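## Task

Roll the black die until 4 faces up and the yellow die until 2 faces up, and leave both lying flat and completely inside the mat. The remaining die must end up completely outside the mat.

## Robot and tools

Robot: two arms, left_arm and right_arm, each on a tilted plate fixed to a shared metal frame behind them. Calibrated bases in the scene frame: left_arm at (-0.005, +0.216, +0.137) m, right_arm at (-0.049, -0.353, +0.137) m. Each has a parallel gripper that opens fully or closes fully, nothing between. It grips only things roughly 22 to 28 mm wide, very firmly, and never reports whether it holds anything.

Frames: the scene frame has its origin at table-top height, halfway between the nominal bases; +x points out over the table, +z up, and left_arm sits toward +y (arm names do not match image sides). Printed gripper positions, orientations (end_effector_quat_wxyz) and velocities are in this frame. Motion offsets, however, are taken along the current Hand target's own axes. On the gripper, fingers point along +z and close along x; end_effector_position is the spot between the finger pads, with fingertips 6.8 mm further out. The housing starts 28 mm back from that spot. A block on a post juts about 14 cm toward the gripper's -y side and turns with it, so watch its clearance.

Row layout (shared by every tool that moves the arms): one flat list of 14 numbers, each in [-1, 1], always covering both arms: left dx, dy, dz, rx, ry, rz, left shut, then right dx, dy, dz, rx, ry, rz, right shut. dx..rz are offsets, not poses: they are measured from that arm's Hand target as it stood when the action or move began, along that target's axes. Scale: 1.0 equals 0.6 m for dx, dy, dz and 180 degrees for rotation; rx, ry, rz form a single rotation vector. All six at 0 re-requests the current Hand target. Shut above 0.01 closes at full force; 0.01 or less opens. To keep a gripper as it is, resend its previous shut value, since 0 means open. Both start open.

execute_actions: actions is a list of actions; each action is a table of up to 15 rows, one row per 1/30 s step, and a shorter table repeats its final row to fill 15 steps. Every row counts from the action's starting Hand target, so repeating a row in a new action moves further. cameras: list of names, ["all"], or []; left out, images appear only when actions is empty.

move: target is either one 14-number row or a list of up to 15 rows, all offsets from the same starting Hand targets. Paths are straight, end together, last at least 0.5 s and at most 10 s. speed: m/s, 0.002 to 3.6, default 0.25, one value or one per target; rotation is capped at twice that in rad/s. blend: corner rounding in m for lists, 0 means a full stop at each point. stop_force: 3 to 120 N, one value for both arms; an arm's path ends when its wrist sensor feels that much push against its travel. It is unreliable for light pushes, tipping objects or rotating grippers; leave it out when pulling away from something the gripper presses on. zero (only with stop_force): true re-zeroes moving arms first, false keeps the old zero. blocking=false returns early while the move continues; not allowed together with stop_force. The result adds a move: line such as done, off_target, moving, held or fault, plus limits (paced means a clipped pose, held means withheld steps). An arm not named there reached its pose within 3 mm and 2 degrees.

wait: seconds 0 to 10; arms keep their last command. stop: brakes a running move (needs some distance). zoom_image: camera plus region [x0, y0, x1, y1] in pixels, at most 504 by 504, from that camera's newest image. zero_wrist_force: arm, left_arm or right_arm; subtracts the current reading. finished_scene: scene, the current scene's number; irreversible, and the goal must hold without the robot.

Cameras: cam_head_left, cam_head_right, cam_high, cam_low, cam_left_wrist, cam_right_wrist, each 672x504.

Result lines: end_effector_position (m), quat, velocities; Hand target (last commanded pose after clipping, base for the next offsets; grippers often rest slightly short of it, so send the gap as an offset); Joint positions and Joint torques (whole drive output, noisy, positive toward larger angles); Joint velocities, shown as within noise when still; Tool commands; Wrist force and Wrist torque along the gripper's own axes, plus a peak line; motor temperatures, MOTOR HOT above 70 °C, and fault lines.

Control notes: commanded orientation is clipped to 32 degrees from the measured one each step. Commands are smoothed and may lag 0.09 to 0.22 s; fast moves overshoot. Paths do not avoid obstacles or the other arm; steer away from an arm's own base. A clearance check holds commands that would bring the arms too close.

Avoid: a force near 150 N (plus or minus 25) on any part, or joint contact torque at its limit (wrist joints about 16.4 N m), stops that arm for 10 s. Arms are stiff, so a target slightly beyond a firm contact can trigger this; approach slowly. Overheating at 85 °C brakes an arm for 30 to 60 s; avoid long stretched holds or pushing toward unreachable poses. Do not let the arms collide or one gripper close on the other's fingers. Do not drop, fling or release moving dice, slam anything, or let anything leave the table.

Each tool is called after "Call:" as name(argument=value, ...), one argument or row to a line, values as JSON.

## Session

Call:
execute_actions(
  actions=[],
)

Scene clock: 0.00 s.
left_arm: end_effector_position=(+0.8868, -0.0671, +0.1683) end_effector_quat_wxyz=(+0.041, +0.923, +0.278, +0.261) | right_arm: end_effector_position=(+0.3342, -0.2987, +0.2880) end_effector_quat_wxyz=(+0.030, +0.214, +0.912, -0.349)
Joint positions: left_arm=[-0.568 -0.336 0.8 3.864 -0.981 0.604] | right_arm=[3.979 -1.712 -2.075 -1.804 1.061 0.079]
Joint velocities: within noise
Joint torques (N m): no reading
Motor temperatures (°C): left_arm=[28 29 32 35 34 41] | right_arm=[33 29 36 41 38 31]
Wrist force (N): no reading
Wrist torque (N m): no reading
Wrist force, peak (N): no reading
Hand target: left_arm +0.8868, -0.0671, +0.1683; +0.041, +0.923, +0.278, +0.261 | right_arm +0.3342, -0.2987, +0.2880; +0.030, +0.214, +0.912, -0.349
Tool commands: left_gripper/shut=+0.0 right_gripper/shut=+0.0

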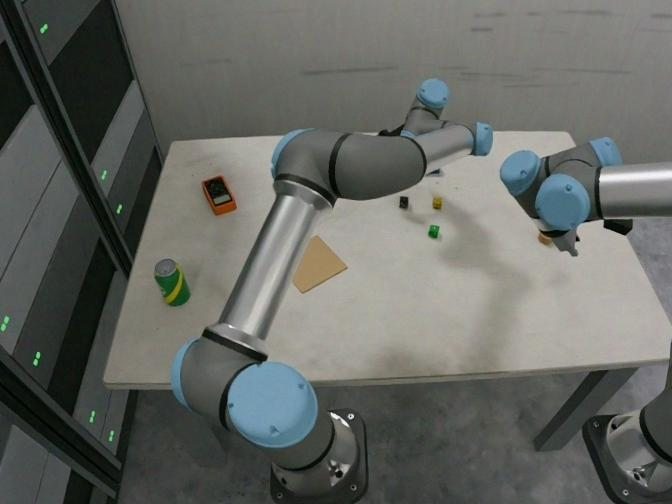

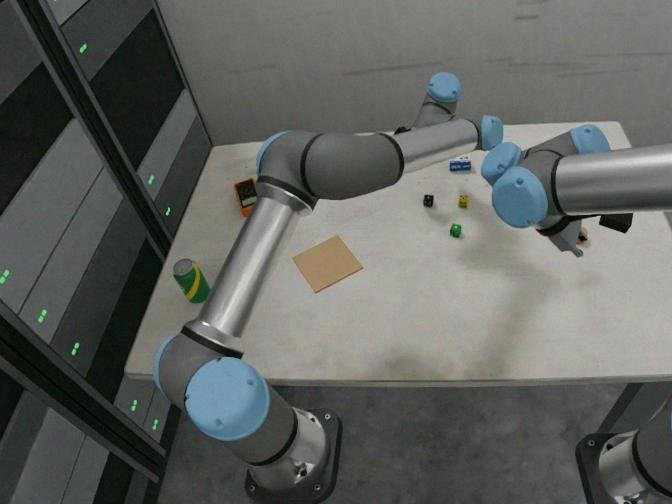

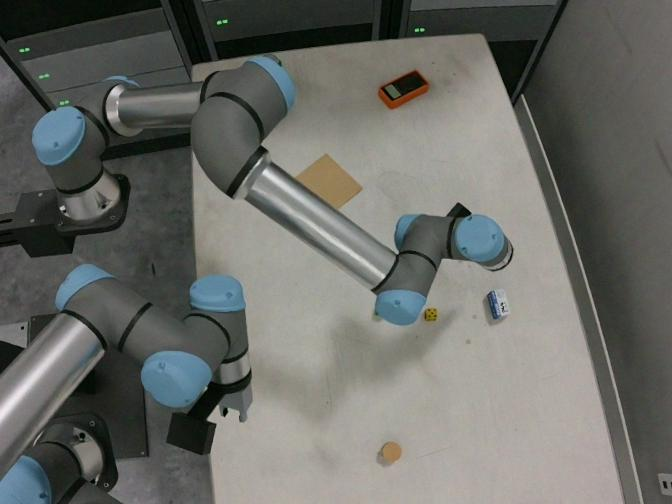

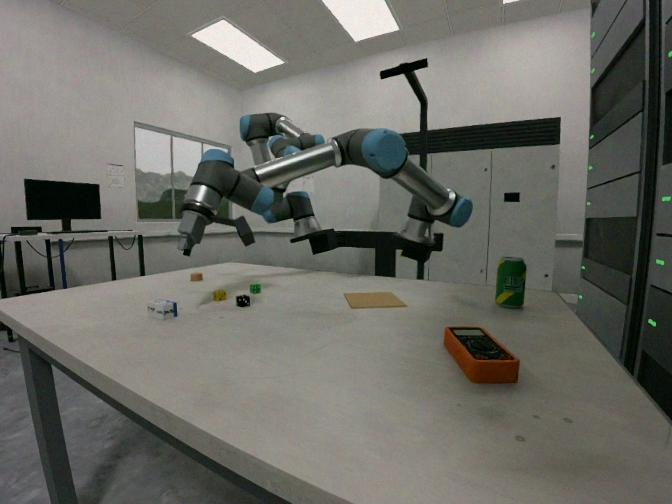

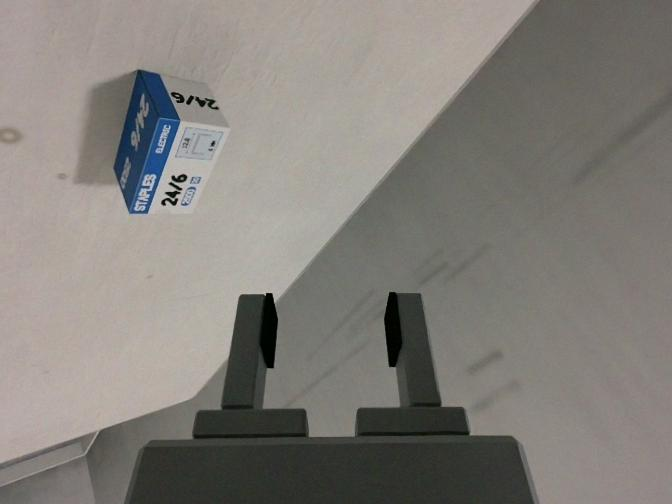

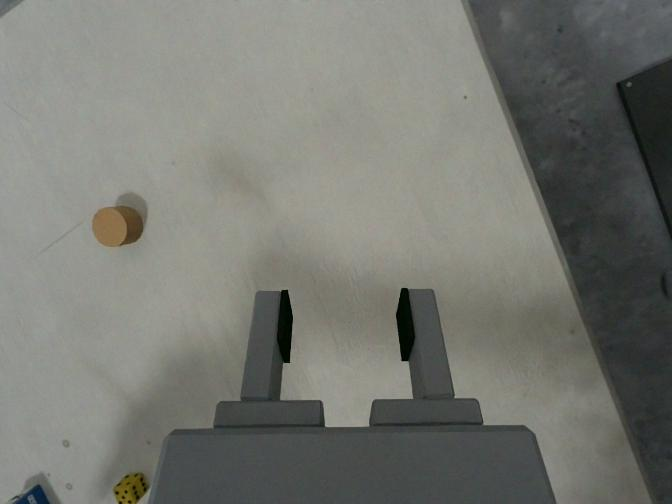

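Call:
zoom_image(
  camera="cam_head_right",
  region=[400, 170, 500, 250],
)

Call:
zoom_image(
  camera="cam_low",
  region=[190, 260, 310, 330],
)

Call:
zoom_image(
  camera="cam_head_left",
  region=[280, 180, 460, 310],
)

Scaled by 5.040 from the camera's 672x504 image, which has a finer 960x720 frame.

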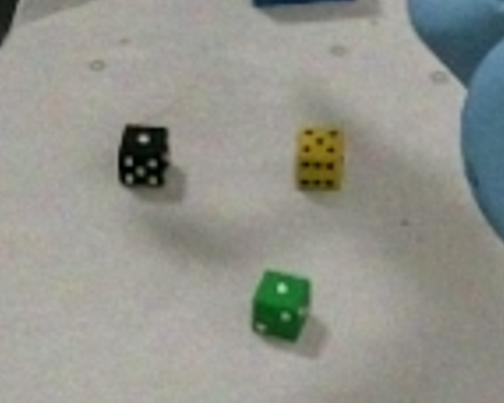

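Scaled by 4.200 from the camera's 672x504 image, which has a finer 960x720 frame.

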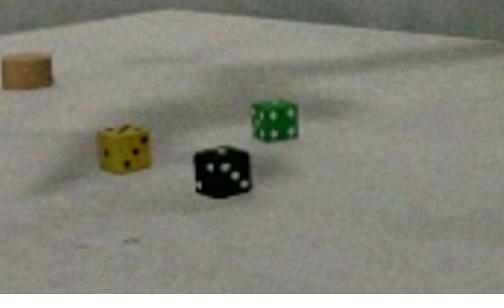

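Scaled by 2.800 from the camera's 672x504 image, which has a finer 960x720 frame.

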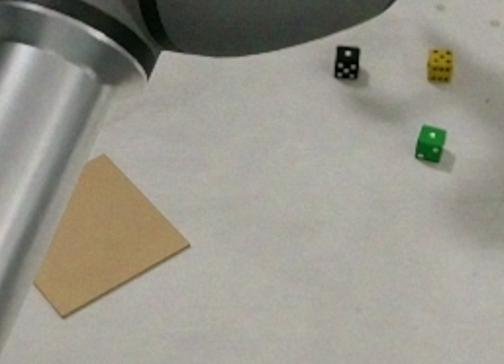

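Call:
move(
  target=[-0.0795,-0.2483,-0.0557,-0.0910,-0.2129,0.2027,0,0,0,0,0,0,0,0],
  speed=0.4,
  cameras=["cam_left_wrist"],
)

Scene clock: 17.37 s.
left_arm: end_effector_position=(+0.7628, +0.0305, +0.1422) end_effector_quat_wxyz=(+0.172, +0.981, -0.086, -0.015) | right_arm: end_effector_position=(+0.3342, -0.2987, +0.2880) end_effector_quat_wxyz=(+0.030, +0.214, +0.912, -0.349)
Joint positions: left_arm=[-0.388 -0.624 1.198 4.103 -1.627 1.353] | right_arm=[3.979 -1.712 -2.075 -1.804 1.061 0.079]
Joint torques (N m): left_arm=[-4.07 -75.15 -30.8 0.15 -1.72 1.58] | right_arm=[7.11 19.29 16.36 1.29 -0.15 0.22]
Wrist force (N): left_arm=[-1.3 0.0 0.2] | right_arm=[0.1 -0.1 -0.2]
Wrist torque (N m): left_arm=[0.00 0.04 -0.15] | right_arm=[-0.02 -0.02 0.00]
Wrist force, peak (N): left_arm=[-1.6 -0.5 -0.2] | right_arm=[0.2 -0.5 -0.1]
Hand target: left_arm +0.7628, +0.0305, +0.1423; +0.172, +0.981, -0.086, -0.015 | right_arm +0.3342, -0.2987, +0.2880; +0.030, +0.214, +0.912, -0.349
Off the commanded pose: left_arm 0.000 m, 0 deg | right_arm 0.000 m, 0 deg.
move: done
Images, in order (width x height): cam_left_wrist 672x504.

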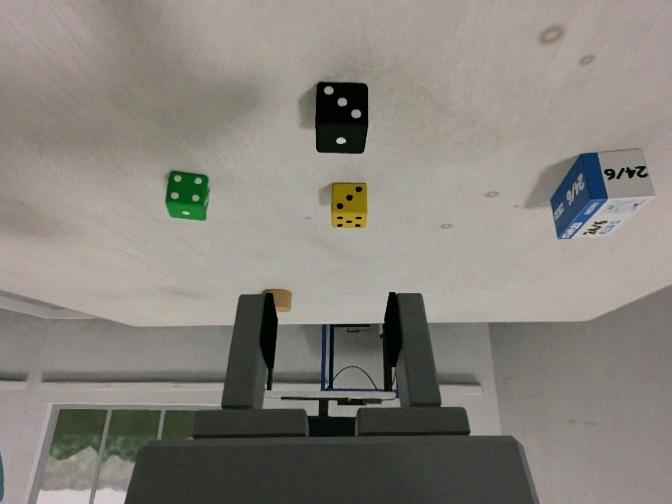

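Call:
zoom_image(
  camera="cam_left_wrist",
  region=[290, 70, 400, 240],
)

Scaled by 2.965 from the camera's 672x504 image, which has a finer 960x720 frame.

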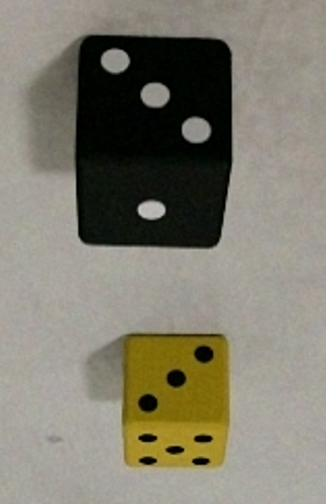

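Call:
move(
  target=[0.0197,0.2047,0.1645,0,0,0,0,0,0,0,0,0,0,0],
  speed=0.35,
  cameras=["cam_left_wrist"],
)

Call:
zoom_image(
  camera="cam_left_wrist",
  region=[280, 120, 400, 270],
)

Scene clock: 31.40 s.
left_arm: end_effector_position=(+0.7486, -0.1183, +0.0913) end_effector_quat_wxyz=(+0.172, +0.981, -0.086, -0.015) | right_arm: end_effector_position=(+0.3342, -0.2987, +0.2880) end_effector_quat_wxyz=(+0.030, +0.214, +0.912, -0.349)
Joint positions: left_arm=[-0.539 -0.424 1.053 4.041 -1.621 1.202] | right_arm=[3.979 -1.712 -2.075 -1.804 1.061 0.079]
Joint torques (N m): left_arm=[-31.83 -30.16 -33.31 0.24 1.69 -1.45] | right_arm=[7.42 19.88 15.82 1.07 -0.07 -0.13]
Wrist force (N): left_arm=[-1.1 0.1 0.0] | right_arm=[0.1 -0.4 0.1]
Wrist torque (N m): left_arm=[0.01 0.01 -0.05] | right_arm=[-0.04 -0.01 0.00]
Wrist force, peak (N): left_arm=[-1.0 -1.8 -1.4] | right_arm=[-0.2 -0.6 0.0]
Hand target: left_arm +0.7486, -0.1184, +0.0913; +0.172, +0.981, -0.086, -0.015 | right_arm +0.3342, -0.2987, +0.2880; +0.030, +0.214, +0.912, -0.349
Off the commanded pose: left_arm 0.000 m, 0 deg | right_arm 0.000 m, 0 deg.
move: done
Images, in order (width x height): cam_left_wrist 672x504.

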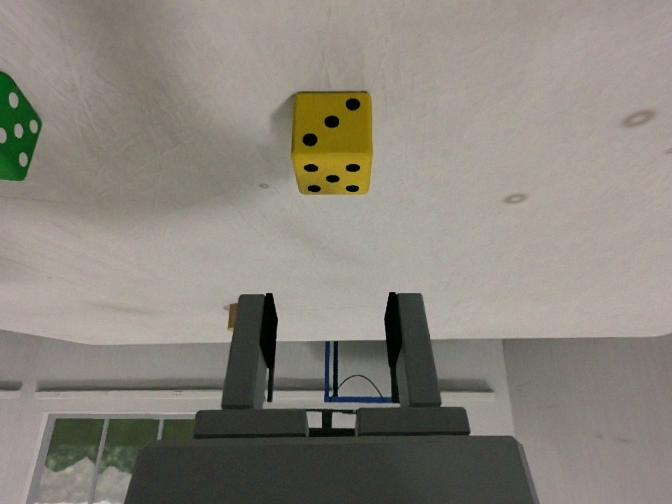

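Scaled by 3.360 from the camera's 672x504 image, which has a finer 960x720 frame.

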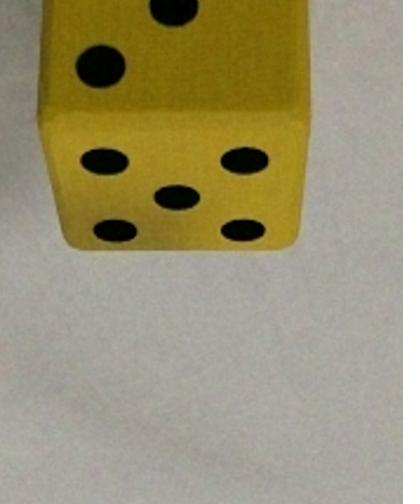

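Call:
move(
  target=[
    [0,-0.004,0.0583,0,0,0,0,0,0,0,0,0,0,0],
    [0,-0.0078,0.1145,0,0,0,0,0,0,0,0,0,0,0],
  ],
  speed=[0.15,0.06],
  blend=[0.01,0],
  stop_force=12,
  cameras=["cam_left_wrist"],
)

Call:
zoom_image(
  camera="cam_left_wrist",
  region=[230, 240, 440, 400],
)

Scene clock: 35.83 s.
left_arm: end_effector_position=(+0.7454, -0.1371, +0.0251) end_effector_quat_wxyz=(+0.172, +0.981, -0.086, -0.015) | right_arm: end_effector_position=(+0.3342, -0.2987, +0.2880) end_effector_quat_wxyz=(+0.030, +0.214, +0.912, -0.349)
Joint positions: left_arm=[-0.538 -0.304 1.002 3.972 -1.621 1.203] | right_arm=[3.979 -1.712 -2.075 -1.804 1.061 0.079]
Joint torques (N m): left_arm=[-4.17 -32.25 -31.9 -5.51 -1.55 1.82] | right_arm=[7.42 20.03 15.96 0.88 -0.04 0.08]
Wrist force (N): left_arm=[-1.1 0.2 -0.4] | right_arm=[-0.3 -0.3 -0.1]
Wrist torque (N m): left_arm=[0.00 0.01 -0.06] | right_arm=[-0.04 0.03 0.00]
Wrist force, peak (N): left_arm=[-1.1 0.1 -1.0] | right_arm=[0.0 -0.6 0.0]
Hand target: left_arm +0.7454, -0.1371, +0.0251; +0.172, +0.981, -0.086, -0.015 | right_arm +0.3342, -0.2987, +0.2880; +0.030, +0.214, +0.912, -0.349
Off the commanded pose: left_arm 0.000 m, 0 deg | right_arm 0.000 m, 0 deg.
move: done
Images, in order (width x height): cam_left_wrist 672x504.

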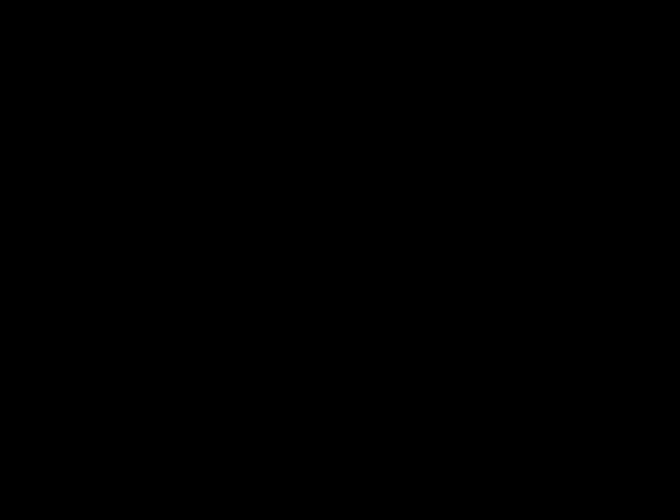

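Scaled by 2.400.

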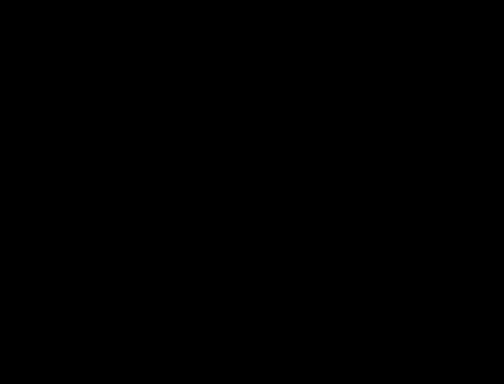

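Call:
execute_actions(
  actions=[
    [[0,0,0,0,0,0,1,0,0,0,0,0,0,0]],
  ],
)

Call:
move(
  target=[0,0.0456,-0.1253,0,0,0,1,0,0,0,0,0,0,0],
  speed=0.15,
  cameras=["cam_left_wrist"],
)

Call:
zoom_image(
  camera="cam_left_wrist",
  region=[230, 240, 440, 400],
)

Scene clock: 38.00 s.
left_arm: end_effector_position=(+0.7454, -0.1371, +0.0251) end_effector_quat_wxyz=(+0.172, +0.981, -0.086, -0.015) | right_arm: end_effector_position=(+0.3342, -0.2987, +0.2880) end_effector_quat_wxyz=(+0.030, +0.214, +0.912, -0.349)
Joint positions: left_arm=[-0.538 -0.304 1.002 3.972 -1.621 1.203] | right_arm=[3.979 -1.712 -2.075 -1.804 1.061 0.079]
Joint torques (N m): left_arm=[-5.4 -32.07 -30.93 -4.96 -1.55 1.59] | right_arm=[7.49 19.9 15.75 1.07 0.03 -0.09]
Wrist force (N): left_arm=[-0.9 0.0 0.0] | right_arm=[-0.1 -0.1 -0.1]
Wrist torque (N m): left_arm=[-0.02 0.00 -0.06] | right_arm=[-0.03 0.01 0.00]
Wrist force, peak (N): left_arm=[-1.2 0.4 -0.3] | right_arm=[0.1 -0.6 0.1]
Hand target: left_arm +0.7454, -0.1371, +0.0251; +0.172, +0.981, -0.086, -0.015 | right_arm +0.3342, -0.2987, +0.2880; +0.030, +0.214, +0.912, -0.349
Off the commanded pose: left_arm 0.000 m, 0 deg | right_arm 0.000 m, 0 deg.

Scene clock: 39.07 s.
left_arm: end_effector_position=(+0.7453, -0.1372, +0.1050) end_effector_quat_wxyz=(+0.172, +0.981, -0.086, -0.015) | right_arm: end_effector_position=(+0.3342, -0.2987, +0.2880) end_effector_quat_wxyz=(+0.030, +0.214, +0.912, -0.349)
Joint positions: left_arm=[-0.565 -0.426 1.032 4.061 -1.62 1.176] | right_arm=[3.979 -1.712 -2.075 -1.804 1.061 0.079]
Joint torques (N m): left_arm=[-32.01 -80.41 -4.4 0.33 1.4 -1.53] | right_arm=[6.83 19.82 16.08 1 0.02 0.05]
Wrist force (N): left_arm=[-0.9 0.0 0.0] | right_arm=[0.2 0.0 0.0]
Wrist torque (N m): left_arm=[0.02 -0.01 -0.05] | right_arm=[-0.01 -0.01 0.00]
Wrist force, peak (N): left_arm=[-1.3 -0.8 1.4] | right_arm=[0.2 -0.5 0.2]
Hand target: left_arm +0.7453, -0.1372, +0.1051; +0.172, +0.981, -0.086, -0.015 | right_arm +0.3342, -0.2987, +0.2880; +0.030, +0.214, +0.912, -0.349
Off the commanded pose: left_arm 0.000 m, 0 deg | right_arm 0.000 m, 0 deg.
move: done
Images, in order (width x height): cam_left_wrist 672x504.

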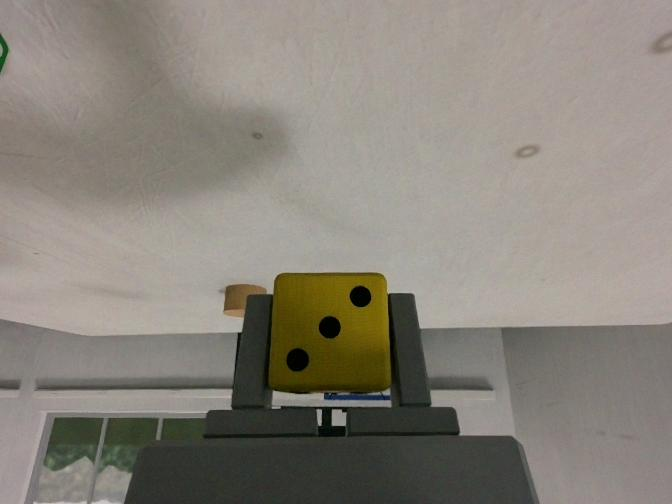

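Scaled by 2.400 from the camera's 672x504 image, which has a finer 960x720 frame.

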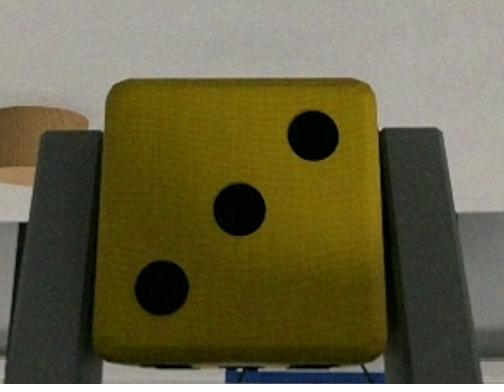

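Call:
move(
  target=[-0.4757,-0.5263,-0.2890,0.4671,-0.0466,-0.1126,1,0,0,0,0,0,0,0],
  speed=0.5,
  cameras=["cam_left_wrist"],
)

Scene clock: 45.53 s.
left_arm: end_effector_position=(+0.5259, +0.2628, +0.1605) end_effector_quat_wxyz=(-0.536, +0.840, +0.074, -0.047) | right_arm: end_effector_position=(+0.3342, -0.2987, +0.2880) end_effector_quat_wxyz=(+0.030, +0.214, +0.912, -0.349)
Joint positions: left_arm=[-0.501 -0.887 1.72 5.168 -0.665 0.104] | right_arm=[3.979 -1.712 -2.075 -1.804 1.061 0.079]
Joint torques (N m): left_arm=[-2.2 -17.98 -26.52 2.45 -1.35 -1.57] | right_arm=[7.91 18.87 15.24 1.09 -0.1 0.24]
Wrist force (N): left_arm=[-2.1 -1.8 0.6] | right_arm=[0.1 -0.2 -0.2]
Wrist torque (N m): left_arm=[0.01 0.21 0.24] | right_arm=[-0.02 -0.01 -0.01]
Wrist force, peak (N): left_arm=[-2.4 -2.6 0.6] | right_arm=[0.2 -0.6 -0.1]
Hand target: left_arm +0.5259, +0.2628, +0.1605; -0.536, +0.840, +0.074, -0.047 | right_arm +0.3342, -0.2987, +0.2880; +0.030, +0.214, +0.912, -0.349
Off the commanded pose: left_arm 0.000 m, 0 deg | right_arm 0.000 m, 0 deg.
move: done
Images, in order (width x height): cam_left_wrist 672x504.

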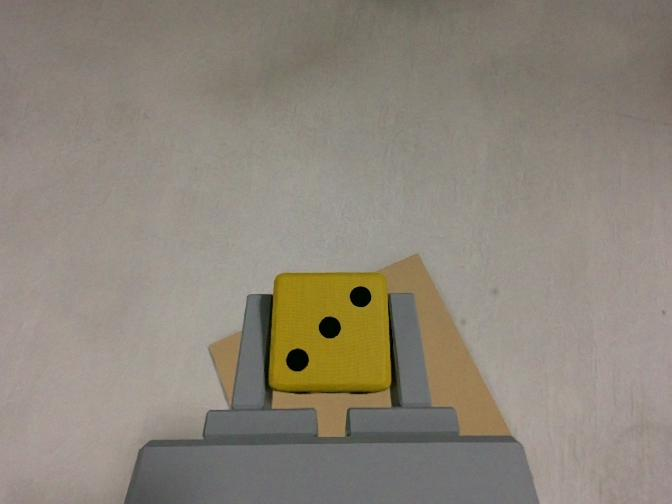

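Call:
move(
  target=[0,0.1669,0.0778,0,0,0,1,0,0,0,0,0,0,0],
  speed=0.25,
)

Call:
move(
  target=[0,0.0634,0.0296,0,0,0,1,0,0,0,0,0,0,0],
  speed=0.025,
  stop_force=7,
  cameras=["cam_left_wrist"],
)

Scene clock: 49.47 s.
left_arm: end_effector_position=(+0.5260, +0.2630, +0.0502) end_effector_quat_wxyz=(-0.536, +0.840, +0.074, -0.047) | right_arm: end_effector_position=(+0.3342, -0.2987, +0.2880) end_effector_quat_wxyz=(+0.030, +0.214, +0.912, -0.349)
Joint positions: left_arm=[-0.446 -0.686 1.717 4.95 -0.613 0.13] | right_arm=[3.979 -1.712 -2.075 -1.804 1.061 0.079]
Joint torques (N m): left_arm=[-2.35 -21.01 -21.96 -2.59 1.78 2.16] | right_arm=[7.3 20.69 14.89 1.23 -0.3 0.24]
Wrist force (N): left_arm=[-2.0 -1.2 0.3] | right_arm=[0.0 -0.5 0.1]
Wrist torque (N m): left_arm=[0.07 0.22 0.15] | right_arm=[-0.05 0.00 -0.01]
Wrist force, peak (N): left_arm=[-2.7 -3.0 0.6] | right_arm=[0.0 -0.5 0.2]
Hand target: left_arm +0.5260, +0.2630, +0.0500; -0.536, +0.840, +0.074, -0.047 | right_arm +0.3342, -0.2987, +0.2880; +0.030, +0.214, +0.912, -0.349
Off the commanded pose: left_arm 0.000 m, 0 deg | right_arm 0.000 m, 0 deg.
move: done

Scene clock: 51.93 s.
left_arm: end_effector_position=(+0.5260, +0.2631, +0.0201) end_effector_quat_wxyz=(-0.536, +0.840, +0.074, -0.047) | right_arm: end_effector_position=(+0.3342, -0.2987, +0.2880) end_effector_quat_wxyz=(+0.030, +0.214, +0.912, -0.349)
Joint positions: left_arm=[-0.431 -0.626 1.703 4.897 -0.599 0.138] | right_arm=[3.979 -1.712 -2.075 -1.804 1.061 0.079]
Joint torques (N m): left_arm=[-25.75 -61.62 1.64 1.01 -0.67 -0.95] | right_arm=[7.85 19.56 16 1.05 -0.1 0.27]
Wrist force (N): left_arm=[-5.3 -8.1 -1.0] | right_arm=[0.0 -0.1 -0.4]
Wrist torque (N m): left_arm=[0.02 0.18 0.17] | right_arm=[-0.01 -0.01 0.00]
Wrist force, peak (N): left_arm=[-11.5 -35.6 -15.5] | right_arm=[0.4 -0.4 -0.5]
Hand target: left_arm +0.5260, +0.2631, +0.0201; -0.536, +0.840, +0.074, -0.047 (not the last commanded pose) | right_arm +0.3342, -0.2987, +0.2880; +0.030, +0.214, +0.912, -0.349
Off the commanded pose: left_arm 0.012 m, 0 deg | right_arm 0.000 m, 0 deg.
move: contact (left_arm)
Images, in order (width x height): cam_left_wrist 672x504.

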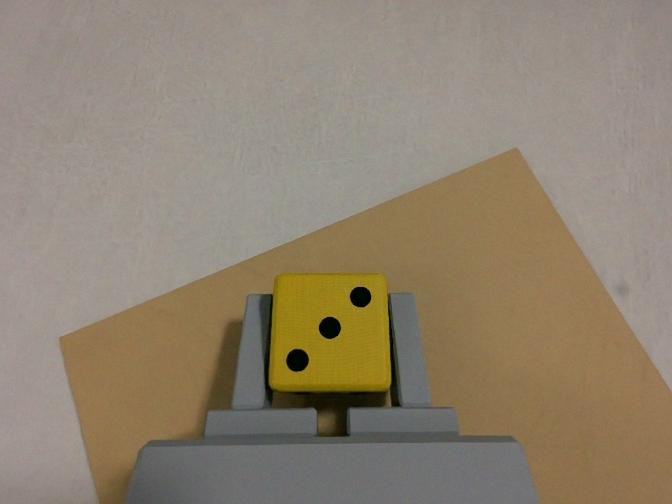

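Call:
execute_actions(
  actions=[
    [[0,0,0,0,0,0,0,0,0,0,0,0,0,0]],
  ],
)

Call:
move(
  target=[
    [0,-0.1359,-0.0634,0,0,0,0,0,0,0,0,0,0,0],
    [0,-0.1240,-0.0118,-0.4722,0,0,0,0,0,0,0,0,0,0],
  ],
  speed=[0.2,0.5],
  blend=[0.03,0],
  cameras=["cam_left_wrist"],
)

Call:
zoom_image(
  camera="cam_left_wrist",
  region=[260, 50, 410, 230],
)

Scene clock: 56.00 s.
left_arm: end_effector_position=(+0.5260, +0.2631, +0.0201) end_effector_quat_wxyz=(-0.536, +0.840, +0.074, -0.047) | right_arm: end_effector_position=(+0.3342, -0.2987, +0.2880) end_effector_quat_wxyz=(+0.030, +0.214, +0.912, -0.349)
Joint positions: left_arm=[-0.431 -0.626 1.703 4.897 -0.599 0.138] | right_arm=[3.979 -1.712 -2.075 -1.804 1.061 0.079]
Joint torques (N m): left_arm=[-24.47 -63.27 -0.31 0.86 -0.66 -1] | right_arm=[7.4 20.37 15.71 1.15 0.05 0.19]
Wrist force (N): left_arm=[-2.1 -1.5 0.4] | right_arm=[0.2 -0.3 0.0]
Wrist torque (N m): left_arm=[0.05 0.24 0.14] | right_arm=[-0.03 -0.03 -0.01]
Wrist force, peak (N): left_arm=[-5.7 -8.5 -1.0] | right_arm=[0.2 -0.5 0.3]
Hand target: left_arm +0.5260, +0.2631, +0.0201; -0.536, +0.840, +0.074, -0.047 | right_arm +0.3342, -0.2987, +0.2880; +0.030, +0.214, +0.912, -0.349
Off the commanded pose: left_arm 0.000 m, 0 deg | right_arm 0.000 m, 0 deg.

Scene clock: 58.73 s.
left_arm: end_effector_position=(+0.5216, +0.2876, +0.0906) end_effector_quat_wxyz=(+0.172, +0.981, +0.086, +0.016) | right_arm: end_effector_position=(+0.3342, -0.2987, +0.2880) end_effector_quat_wxyz=(+0.030, +0.214, +0.912, -0.349)
Joint positions: left_arm=[-0.081 -1.065 2.134 3.507 -1.625 1.325] | right_arm=[3.979 -1.712 -2.075 -1.804 1.061 0.079]
Joint torques (N m): left_arm=[2.19 -15.25 -21.58 -5.34 -2.01 1.93] | right_arm=[7.42 19.16 15.3 1.28 -0.06 0.35]
Wrist force (N): left_arm=[-1.5 0.0 0.3] | right_arm=[-0.1 0.0 0.1]
Wrist torque (N m): left_arm=[0.01 0.03 -0.13] | right_arm=[-0.01 0.00 0.00]
Wrist force, peak (N): left_arm=[-2.1 -3.1 0.5] | right_arm=[-0.1 -0.5 0.2]
Hand target: left_arm +0.5216, +0.2876, +0.0906; +0.172, +0.981, +0.086, +0.016 | right_arm +0.3342, -0.2987, +0.2880; +0.030, +0.214, +0.912, -0.349
Off the commanded pose: left_arm 0.000 m, 0 deg | right_arm 0.000 m, 0 deg.
move: done
Images, in order (width x height): cam_left_wrist 672x504.

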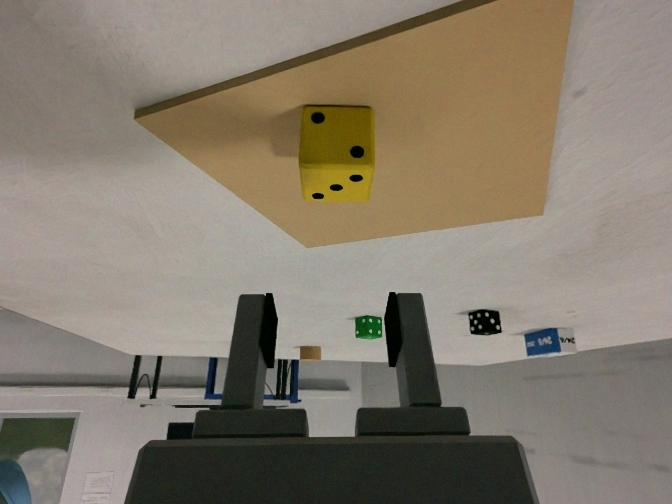

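Scaled by 2.800 from the camera's 672x504 image, which has a finer 960x720 frame.

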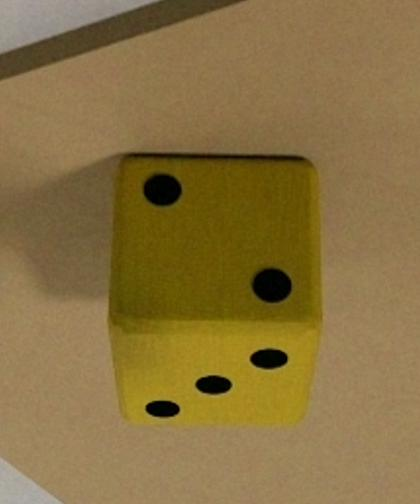

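Call:
move(
  target=[
    [0.0014,0.0017,0.0583,0,0,0,0,0,0,0,0,0,0,0],
    [0.0028,0.0033,0.1167,0,0,0,0,0,0,0,0,0,0,0],
  ],
  speed=[0.15,0.06],
  blend=[0.01,0],
  stop_force=12,
  cameras=["cam_left_wrist"],
)

Scene clock: 62.30 s.
left_arm: end_effector_position=(+0.5278, +0.2626, +0.0254) end_effector_quat_wxyz=(+0.172, +0.981, +0.086, +0.016) | right_arm: end_effector_position=(+0.3342, -0.2987, +0.2880) end_effector_quat_wxyz=(+0.030, +0.214, +0.912, -0.349)
Joint positions: left_arm=[-0.092 -0.88 2.103 3.354 -1.624 1.314] | right_arm=[3.979 -1.712 -2.075 -1.804 1.061 0.079]
Joint torques (N m): left_arm=[-21.98 -16.88 -17.91 -5.36 1.1 -0.91] | right_arm=[6.8 19.94 15.75 1.04 0.11 0.31]
Wrist force (N): left_arm=[-1.1 0.0 -0.1] | right_arm=[0.1 0.0 -0.1]
Wrist torque (N m): left_arm=[0.01 0.01 -0.14] | right_arm=[-0.01 -0.01 0.00]
Wrist force, peak (N): left_arm=[-1.5 -0.5 0.2] | right_arm=[-0.1 -0.5 0.0]
Hand target: left_arm +0.5278, +0.2626, +0.0254; +0.172, +0.981, +0.086, +0.016 | right_arm +0.3342, -0.2987, +0.2880; +0.030, +0.214, +0.912, -0.349
Off the commanded pose: left_arm 0.000 m, 0 deg | right_arm 0.000 m, 0 deg.
move: done
Images, in order (width x height): cam_left_wrist 672x504.

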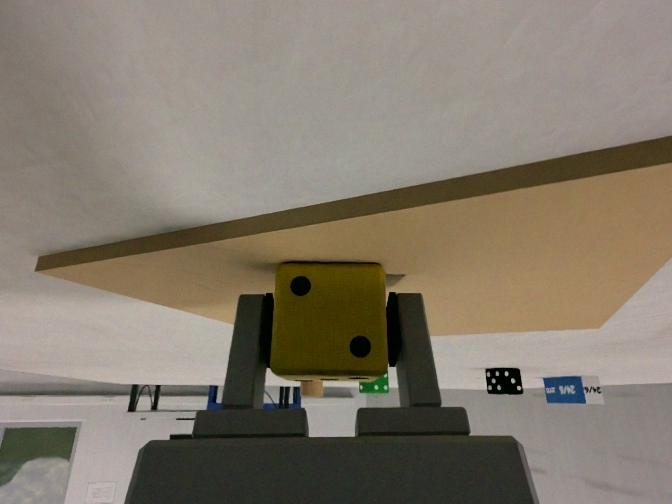

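Call:
execute_actions(
  actions=[
    [[0,0,0,0,0,0,1,0,0,0,0,0,0,0]],
  ],
)

Call:
move(
  target=[
    [0,0.0342,-0.094,0,0,0,1,0,0,0,0,0,0,0],
    [0,0.0285,-0.0783,0.4722,0,0,1,0,0,0,0,0,0,0],
    [0,0.0114,-0.0313,0.4722,0,0,1,0,0,0,0,0,0,0],
  ],
  speed=[0.15,0.5,0.12],
  blend=[0.02,0.005,0],
  cameras=["cam_left_wrist"],
)

Call:
move(
  target=[0,0.0529,0.0247,0,0,0,1,0,0,0,0,0,0,0],
  speed=0.02,
  stop_force=7,
  cameras=["cam_left_wrist"],
)

Scene clock: 65.07 s.
left_arm: end_effector_position=(+0.5278, +0.2626, +0.0254) end_effector_quat_wxyz=(+0.172, +0.981, +0.086, +0.016) | right_arm: end_effector_position=(+0.3342, -0.2987, +0.2880) end_effector_quat_wxyz=(+0.030, +0.214, +0.912, -0.349)
Joint positions: left_arm=[-0.092 -0.88 2.103 3.354 -1.624 1.314] | right_arm=[3.979 -1.712 -2.075 -1.804 1.061 0.079]
Joint torques (N m): left_arm=[-19.43 -17.08 -16.06 -4.48 1.25 -1.19] | right_arm=[6.7 20.93 13.48 1.14 -0.17 0.25]
Wrist force (N): left_arm=[-1.9 -0.1 -1.1] | right_arm=[-0.1 -0.1 -0.2]
Wrist torque (N m): left_arm=[0.00 0.01 -0.14] | right_arm=[-0.01 0.01 -0.01]
Wrist force, peak (N): left_arm=[-1.9 -0.2 -1.4] | right_arm=[0.2 -0.6 0.1]
Hand target: left_arm +0.5278, +0.2626, +0.0254; +0.172, +0.981, +0.086, +0.016 | right_arm +0.3342, -0.2987, +0.2880; +0.030, +0.214, +0.912, -0.349
Off the commanded pose: left_arm 0.000 m, 0 deg | right_arm 0.000 m, 0 deg.

Scene clock: 67.93 s.
left_arm: end_effector_position=(+0.5277, +0.2626, +0.0455) end_effector_quat_wxyz=(-0.536, +0.840, +0.074, -0.047) | right_arm: end_effector_position=(+0.3342, -0.2987, +0.2880) end_effector_quat_wxyz=(+0.030, +0.214, +0.912, -0.349)
Joint positions: left_arm=[-0.443 -0.674 1.709 4.944 -0.61 0.132] | right_arm=[3.979 -1.712 -2.075 -1.804 1.061 0.079]
Joint torques (N m): left_arm=[-0.41 -21.51 -21.23 1.86 1.64 -1.41] | right_arm=[7.56 19.33 15.24 1.15 -0.04 0.25]
Wrist force (N): left_arm=[-2.0 -1.6 0.4] | right_arm=[0.1 -0.3 0.1]
Wrist torque (N m): left_arm=[0.02 0.21 0.23] | right_arm=[-0.03 -0.01 0.00]
Wrist force, peak (N): left_arm=[-1.9 -2.4 0.3] | right_arm=[-0.1 -0.6 -0.3]
Hand target: left_arm +0.5277, +0.2626, +0.0454; -0.536, +0.840, +0.074, -0.047 | right_arm +0.3342, -0.2987, +0.2880; +0.030, +0.214, +0.912, -0.349
Off the commanded pose: left_arm 0.000 m, 0 deg | right_arm 0.000 m, 0 deg.
move: done
Images, in order (width x height): cam_left_wrist 672x504.

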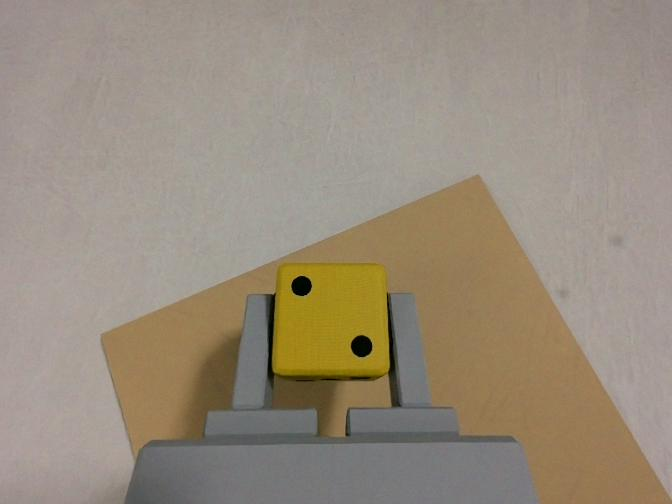

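Scene clock: 70.30 s.
left_arm: end_effector_position=(+0.5277, +0.2626, +0.0229) end_effector_quat_wxyz=(-0.536, +0.840, +0.074, -0.047) | right_arm: end_effector_position=(+0.3342, -0.2987, +0.2880) end_effector_quat_wxyz=(+0.030, +0.214, +0.912, -0.349)
Joint positions: left_arm=[-0.432 -0.629 1.699 4.905 -0.6 0.137] | right_arm=[3.979 -1.712 -2.075 -1.804 1.061 0.079]
Joint torques (N m): left_arm=[-24.41 -63.46 -0.21 1.4 -0.77 -1.39] | right_arm=[7.9 18.98 14.75 1.22 0.02 0.28]
Wrist force (N): left_arm=[-4.8 -7.0 -0.9] | right_arm=[0.0 -0.2 -0.1]
Wrist torque (N m): left_arm=[0.03 0.19 0.21] | right_arm=[-0.02 -0.01 0.00]
Wrist force, peak (N): left_arm=[-9.9 -24.5 -12.4] | right_arm=[0.3 -0.4 0.1]
Hand target: left_arm +0.5277, +0.2626, +0.0229; -0.536, +0.840, +0.074, -0.047 (not the last commanded pose) | right_arm +0.3342, -0.2987, +0.2880; +0.030, +0.214, +0.912, -0.349
Off the commanded pose: left_arm 0.012 m, 0 deg | right_arm 0.000 m, 0 deg.
move: contact (left_arm)
Images, in order (width x height): cam_left_wrist 672x504.

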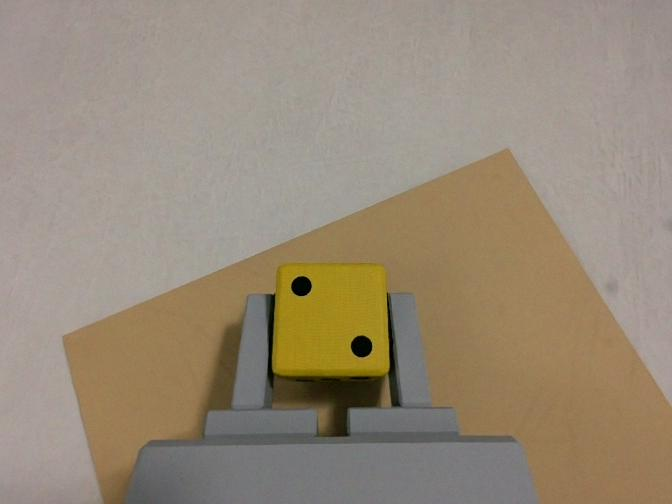

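Call:
execute_actions(
  actions=[
    [[0,0,0,0,0,0,0,0,0,0,0,0,0,0]],
  ],
)

Call:
move(
  target=[
    [0,-0.1510,-0.0704,0,0,0,0,0,0,0,0,0,0,0],
    [0.1373,-0.0957,-0.3750,-0.2981,-0.2501,-0.3926,0,0,0,0,0,0,0,0],
    [0.2678,0.1360,-0.6092,-0.1084,-0.3476,-0.8399,0,0,0,0,0,0,0,0],
  ],
  speed=[0.2,0.5,0.5],
  blend=[0.03,0.04,0],
  cameras=["cam_left_wrist","cam_high","cam_head_left"],
)

Call:
zoom_image(
  camera="cam_left_wrist",
  region=[260, 60, 420, 240],
)

Scene clock: 78.73 s.
left_arm: end_effector_position=(+0.5277, +0.2626, +0.0229) end_effector_quat_wxyz=(-0.536, +0.840, +0.074, -0.047) | right_arm: end_effector_position=(+0.3342, -0.2987, +0.2880) end_effector_quat_wxyz=(+0.030, +0.214, +0.912, -0.349)
Joint positions: left_arm=[-0.432 -0.629 1.699 4.905 -0.6 0.137] | right_arm=[3.979 -1.712 -2.075 -1.804 1.061 0.079]
Joint torques (N m): left_arm=[-24.02 -64.48 0.6 1.25 -1 -1.18] | right_arm=[8.13 19.69 14.82 1.04 -0.12 0.29]
Wrist force (N): left_arm=[-2.0 -2.0 0.2] | right_arm=[0.1 -0.2 -0.2]
Wrist torque (N m): left_arm=[0.00 0.23 0.23] | right_arm=[-0.03 -0.01 0.00]
Wrist force, peak (N): left_arm=[-5.1 -7.0 -0.7] | right_arm=[0.2 -0.5 -0.2]
Hand target: left_arm +0.5277, +0.2626, +0.0229; -0.536, +0.840, +0.074, -0.047 | right_arm +0.3342, -0.2987, +0.2880; +0.030, +0.214, +0.912, -0.349
Off the commanded pose: left_arm 0.000 m, 0 deg | right_arm 0.000 m, 0 deg.

Scene clock: 83.30 s.
left_arm: end_effector_position=(+0.7495, -0.0698, +0.1030) end_effector_quat_wxyz=(+0.013, +0.090, +0.981, +0.174) | right_arm: end_effector_position=(+0.3342, -0.2987, +0.2880) end_effector_quat_wxyz=(+0.030, +0.214, +0.912, -0.349)
Joint positions: left_arm=[-0.638 -0.412 0.96 4.47 -1.004 -2.127] | right_arm=[3.979 -1.712 -2.075 -1.804 1.061 0.079]
Joint torques (N m): left_arm=[-11.34 -30.92 -32.03 0.85 -0.98 -1.61] | right_arm=[7.73 20.03 15.75 1.07 0.01 0.41]
Wrist force (N): left_arm=[-0.8 0.1 -0.3] | right_arm=[-0.1 -0.2 -0.2]
Wrist torque (N m): left_arm=[0.01 -0.01 -0.03] | right_arm=[-0.03 0.00 -0.01]
Wrist force, peak (N): left_arm=[-2.2 -2.7 -0.1] | right_arm=[0.0 -0.5 -0.3]
Hand target: left_arm +0.7495, -0.0698, +0.1029; +0.013, +0.089, +0.981, +0.174 | right_arm +0.3342, -0.2987, +0.2880; +0.030, +0.214, +0.912, -0.349
Off the commanded pose: left_arm 0.000 m, 0 deg | right_arm 0.000 m, 0 deg.
move: done
Images, in order (width x height): cam_head_left 672x504, cam_high 672x504, cam_left_wrist 672x504.

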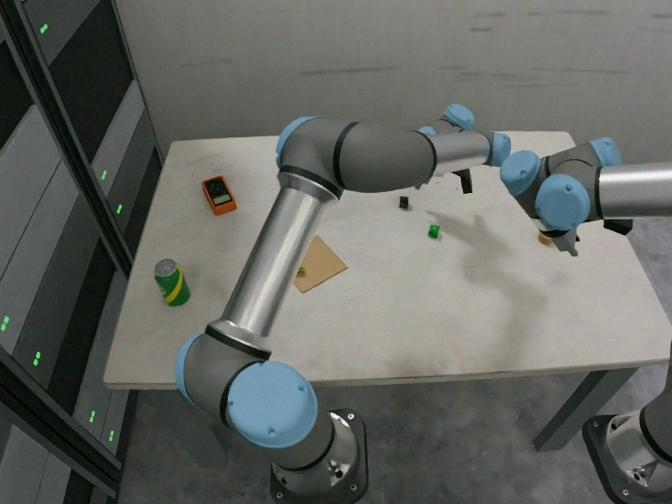

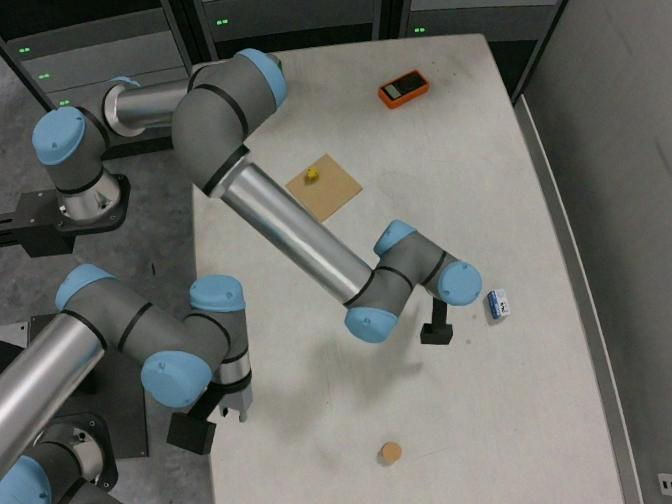

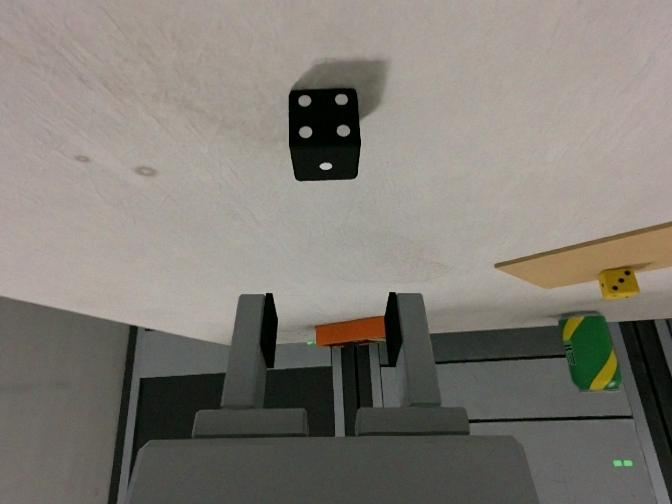

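Scaled by 2.800 from the camera's 672x504 image, which has a finer 960x720 frame.

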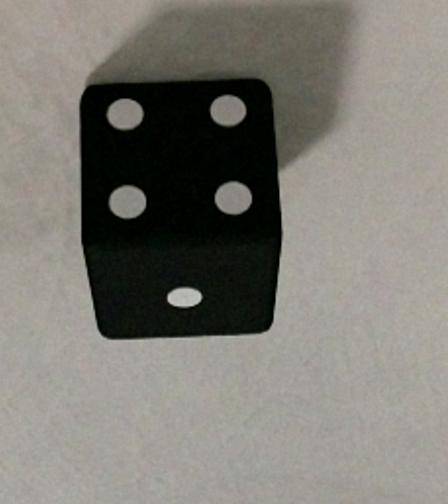

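Call:
move(
  target=[
    [-0.0060,0.0030,0.0802,0,0.0047,-0.0131,0,0,0,0,0,0,0,0],
    [-0.0052,0.0030,0.1385,0,0.0047,-0.0131,0,0,0,0,0,0,0,0],
  ],
  speed=[0.15,0.06],
  blend=[0.01,0],
  stop_force=12,
  cameras=["cam_left_wrist"],
)

Scene clock: 89.63 s.
left_arm: end_effector_position=(+0.7576, -0.0405, +0.0255) end_effector_quat_wxyz=(+0.009, +0.068, +0.982, +0.174) | right_arm: end_effector_position=(+0.3342, -0.2987, +0.2880) end_effector_quat_wxyz=(+0.030, +0.214, +0.912, -0.349)
Joint positions: left_arm=[-0.577 -0.32 0.966 4.351 -0.995 -2.108] | right_arm=[3.979 -1.712 -2.075 -1.804 1.061 0.079]
Joint torques (N m): left_arm=[-5.08 -31.32 -17.9 -5.35 1.96 1.82] | right_arm=[7.89 19.76 14.01 1.16 -0.06 0.42]
Wrist force (N): left_arm=[-0.7 0.3 -0.4] | right_arm=[-0.1 -0.1 -0.1]
Wrist torque (N m): left_arm=[0.00 -0.01 -0.11] | right_arm=[-0.01 0.01 0.00]
Wrist force, peak (N): left_arm=[-0.1 0.2 -3.0] | right_arm=[0.2 -0.6 0.0]
Hand target: left_arm +0.7576, -0.0405, +0.0255; +0.009, +0.068, +0.982, +0.174 | right_arm +0.3342, -0.2987, +0.2880; +0.030, +0.214, +0.912, -0.349
Off the commanded pose: left_arm 0.000 m, 0 deg | right_arm 0.000 m, 0 deg.
move: done
Images, in order (width x height): cam_left_wrist 672x504.

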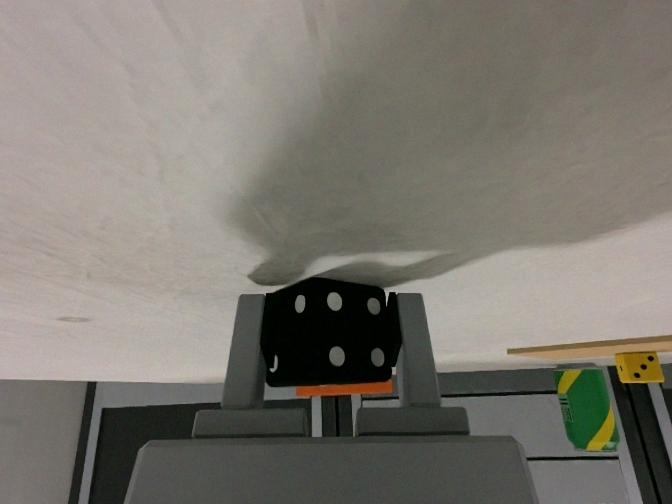

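Call:
zoom_image(
  camera="cam_left_wrist",
  region=[230, 250, 440, 410],
)

Scaled by 2.400 from the camera's 672x504 image, which has a finer 960x720 frame.

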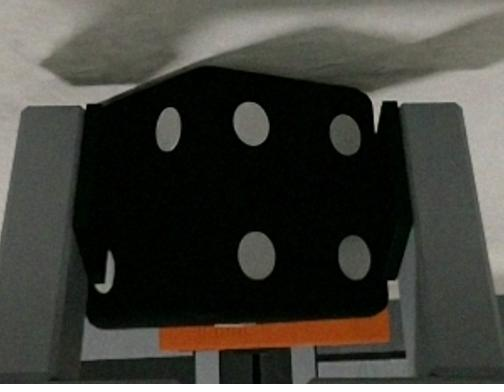

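Call:
move(
  target=[0,0,-0.1292,0,0,0,0,0,0,0,0,0,0,0],
  speed=0.12,
  cameras=["cam_left_wrist"],
)

Call:
zoom_image(
  camera="cam_left_wrist",
  region=[250, 60, 410, 240],
)

Scene clock: 93.90 s.
left_arm: end_effector_position=(+0.7543, -0.0669, +0.0982) end_effector_quat_wxyz=(+0.009, +0.068, +0.982, +0.174) | right_arm: end_effector_position=(+0.3342, -0.2987, +0.2880) end_effector_quat_wxyz=(+0.030, +0.214, +0.912, -0.349)
Joint positions: left_arm=[-0.628 -0.394 0.928 4.493 -1.01 -2.166] | right_arm=[3.979 -1.712 -2.075 -1.804 1.061 0.079]
Joint torques (N m): left_arm=[-31.56 -81.84 -35.02 0.63 -1.18 -1.56] | right_arm=[6.85 19.46 14.37 1.27 -0.09 0.61]
Wrist force (N): left_arm=[-0.7 0.2 -0.5] | right_arm=[0.0 -0.3 -0.1]
Wrist torque (N m): left_arm=[0.01 -0.03 -0.03] | right_arm=[-0.03 0.00 0.00]
Wrist force, peak (N): left_arm=[-1.1 0.1 1.3] | right_arm=[0.1 -0.6 0.0]
Hand target: left_arm +0.7543, -0.0670, +0.0983; +0.009, +0.068, +0.982, +0.174 | right_arm +0.3342, -0.2987, +0.2880; +0.030, +0.214, +0.912, -0.349
Off the commanded pose: left_arm 0.000 m, 0 deg | right_arm 0.000 m, 0 deg.
move: done
Images, in order (width x height): cam_left_wrist 672x504.

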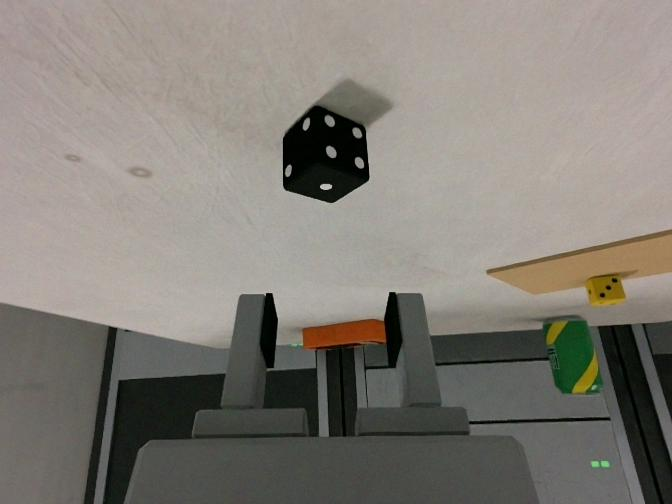

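Scaled by 2.800 from the camera's 672x504 image, which has a finer 960x720 frame.

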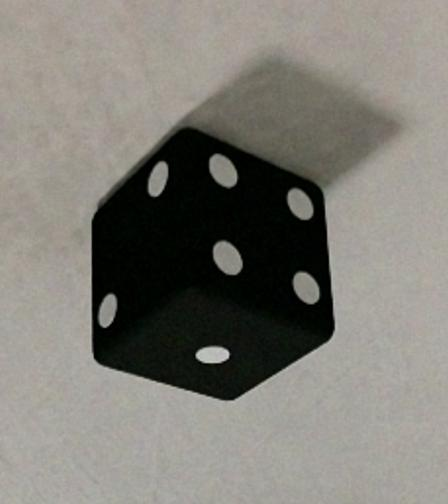

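Call:
move(
  target=[0.0139,0.0349,0.0154,0.0269,-0.0577,0.1829,0,0,0,0,0,0,0,0],
  speed=0.4,
  cameras=["cam_left_wrist"],
)

Call:
zoom_image(
  camera="cam_left_wrist",
  region=[250, 80, 410, 260],
)

Scene clock: 106.60 s.
left_arm: end_effector_position=(+0.7492, -0.0432, +0.0969) end_effector_quat_wxyz=(+0.044, +0.359, +0.924, +0.122) | right_arm: end_effector_position=(+0.3342, -0.2987, +0.2880) end_effector_quat_wxyz=(+0.030, +0.214, +0.912, -0.349)
Joint positions: left_arm=[-0.6 -0.502 1.191 4.097 -1.044 -1.44] | right_arm=[3.979 -1.712 -2.075 -1.804 1.061 0.079]
Joint torques (N m): left_arm=[-3.85 -77.53 -4.44 -5.47 -1.13 1.68] | right_arm=[7.97 19.83 13.66 1.15 -0.11 0.38]
Wrist force (N): left_arm=[-1.2 0.2 -0.1] | right_arm=[-0.2 -0.3 0.1]
Wrist torque (N m): left_arm=[0.03 0.00 -0.12] | right_arm=[-0.03 0.01 -0.01]
Wrist force, peak (N): left_arm=[-1.0 0.2 -0.6] | right_arm=[-0.1 -0.6 -0.2]
Hand target: left_arm +0.7492, -0.0432, +0.0969; +0.044, +0.359, +0.924, +0.122 | right_arm +0.3342, -0.2987, +0.2880; +0.030, +0.214, +0.912, -0.349
Off the commanded pose: left_arm 0.000 m, 0 deg | right_arm 0.000 m, 0 deg.
move: done
Images, in order (width x height): cam_left_wrist 672x504.

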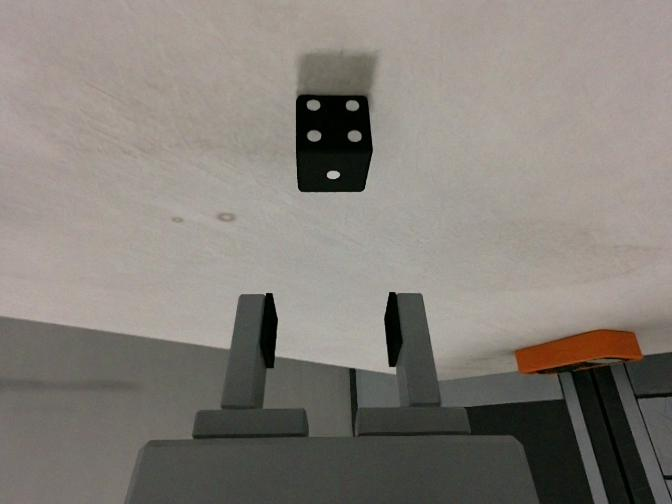

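Scaled by 2.800 from the camera's 672x504 image, which has a finer 960x720 frame.

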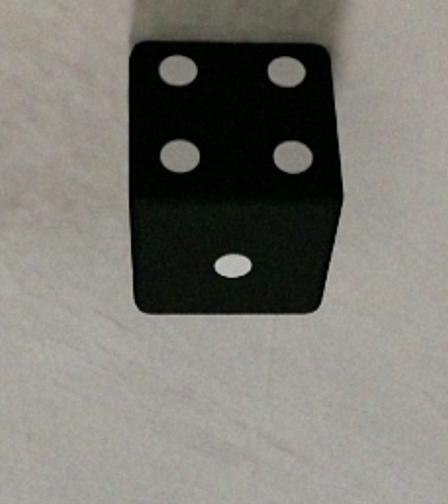

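Call:
move(
  target=[
    [0.0007,-0.0008,0.0617,0,0,0,0,0,0,0,0,0,0,0],
    [0.0007,-0.0015,0.1233,0,0,0,0,0,0,0,0,0,0,0],
  ],
  speed=[0.15,0.06],
  blend=[0.01,0],
  stop_force=12,
  cameras=["cam_left_wrist"],
)

Scene clock: 110.23 s.
left_arm: end_effector_position=(+0.7609, -0.0292, +0.0251) end_effector_quat_wxyz=(+0.044, +0.359, +0.924, +0.122) | right_arm: end_effector_position=(+0.3342, -0.2987, +0.2880) end_effector_quat_wxyz=(+0.030, +0.214, +0.912, -0.349)
Joint positions: left_arm=[-0.553 -0.385 1.149 3.994 -1.042 -1.385] | right_arm=[3.979 -1.712 -2.075 -1.804 1.061 0.079]
Joint torques (N m): left_arm=[-4.53 -29 -30.63 -5.71 1.9 1.61] | right_arm=[7.2 20.22 14.94 1.07 0 0.52]
Wrist force (N): left_arm=[-0.6 -0.1 -0.5] | right_arm=[0.0 0.0 -0.2]
Wrist torque (N m): left_arm=[0.02 -0.04 -0.11] | right_arm=[0.00 0.00 0.00]
Wrist force, peak (N): left_arm=[-1.1 0.5 -1.8] | right_arm=[-0.1 -0.5 0.1]
Hand target: left_arm +0.7609, -0.0292, +0.0251; +0.044, +0.359, +0.924, +0.122 | right_arm +0.3342, -0.2987, +0.2880; +0.030, +0.214, +0.912, -0.349
Off the commanded pose: left_arm 0.000 m, 0 deg | right_arm 0.000 m, 0 deg.
move: done
Images, in order (width x height): cam_left_wrist 672x504.

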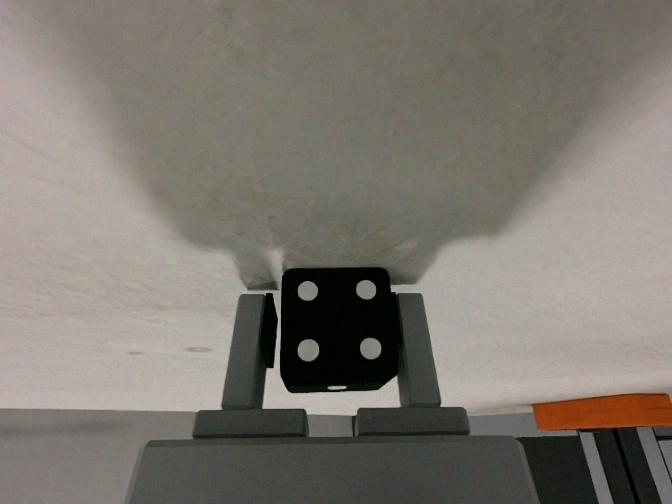

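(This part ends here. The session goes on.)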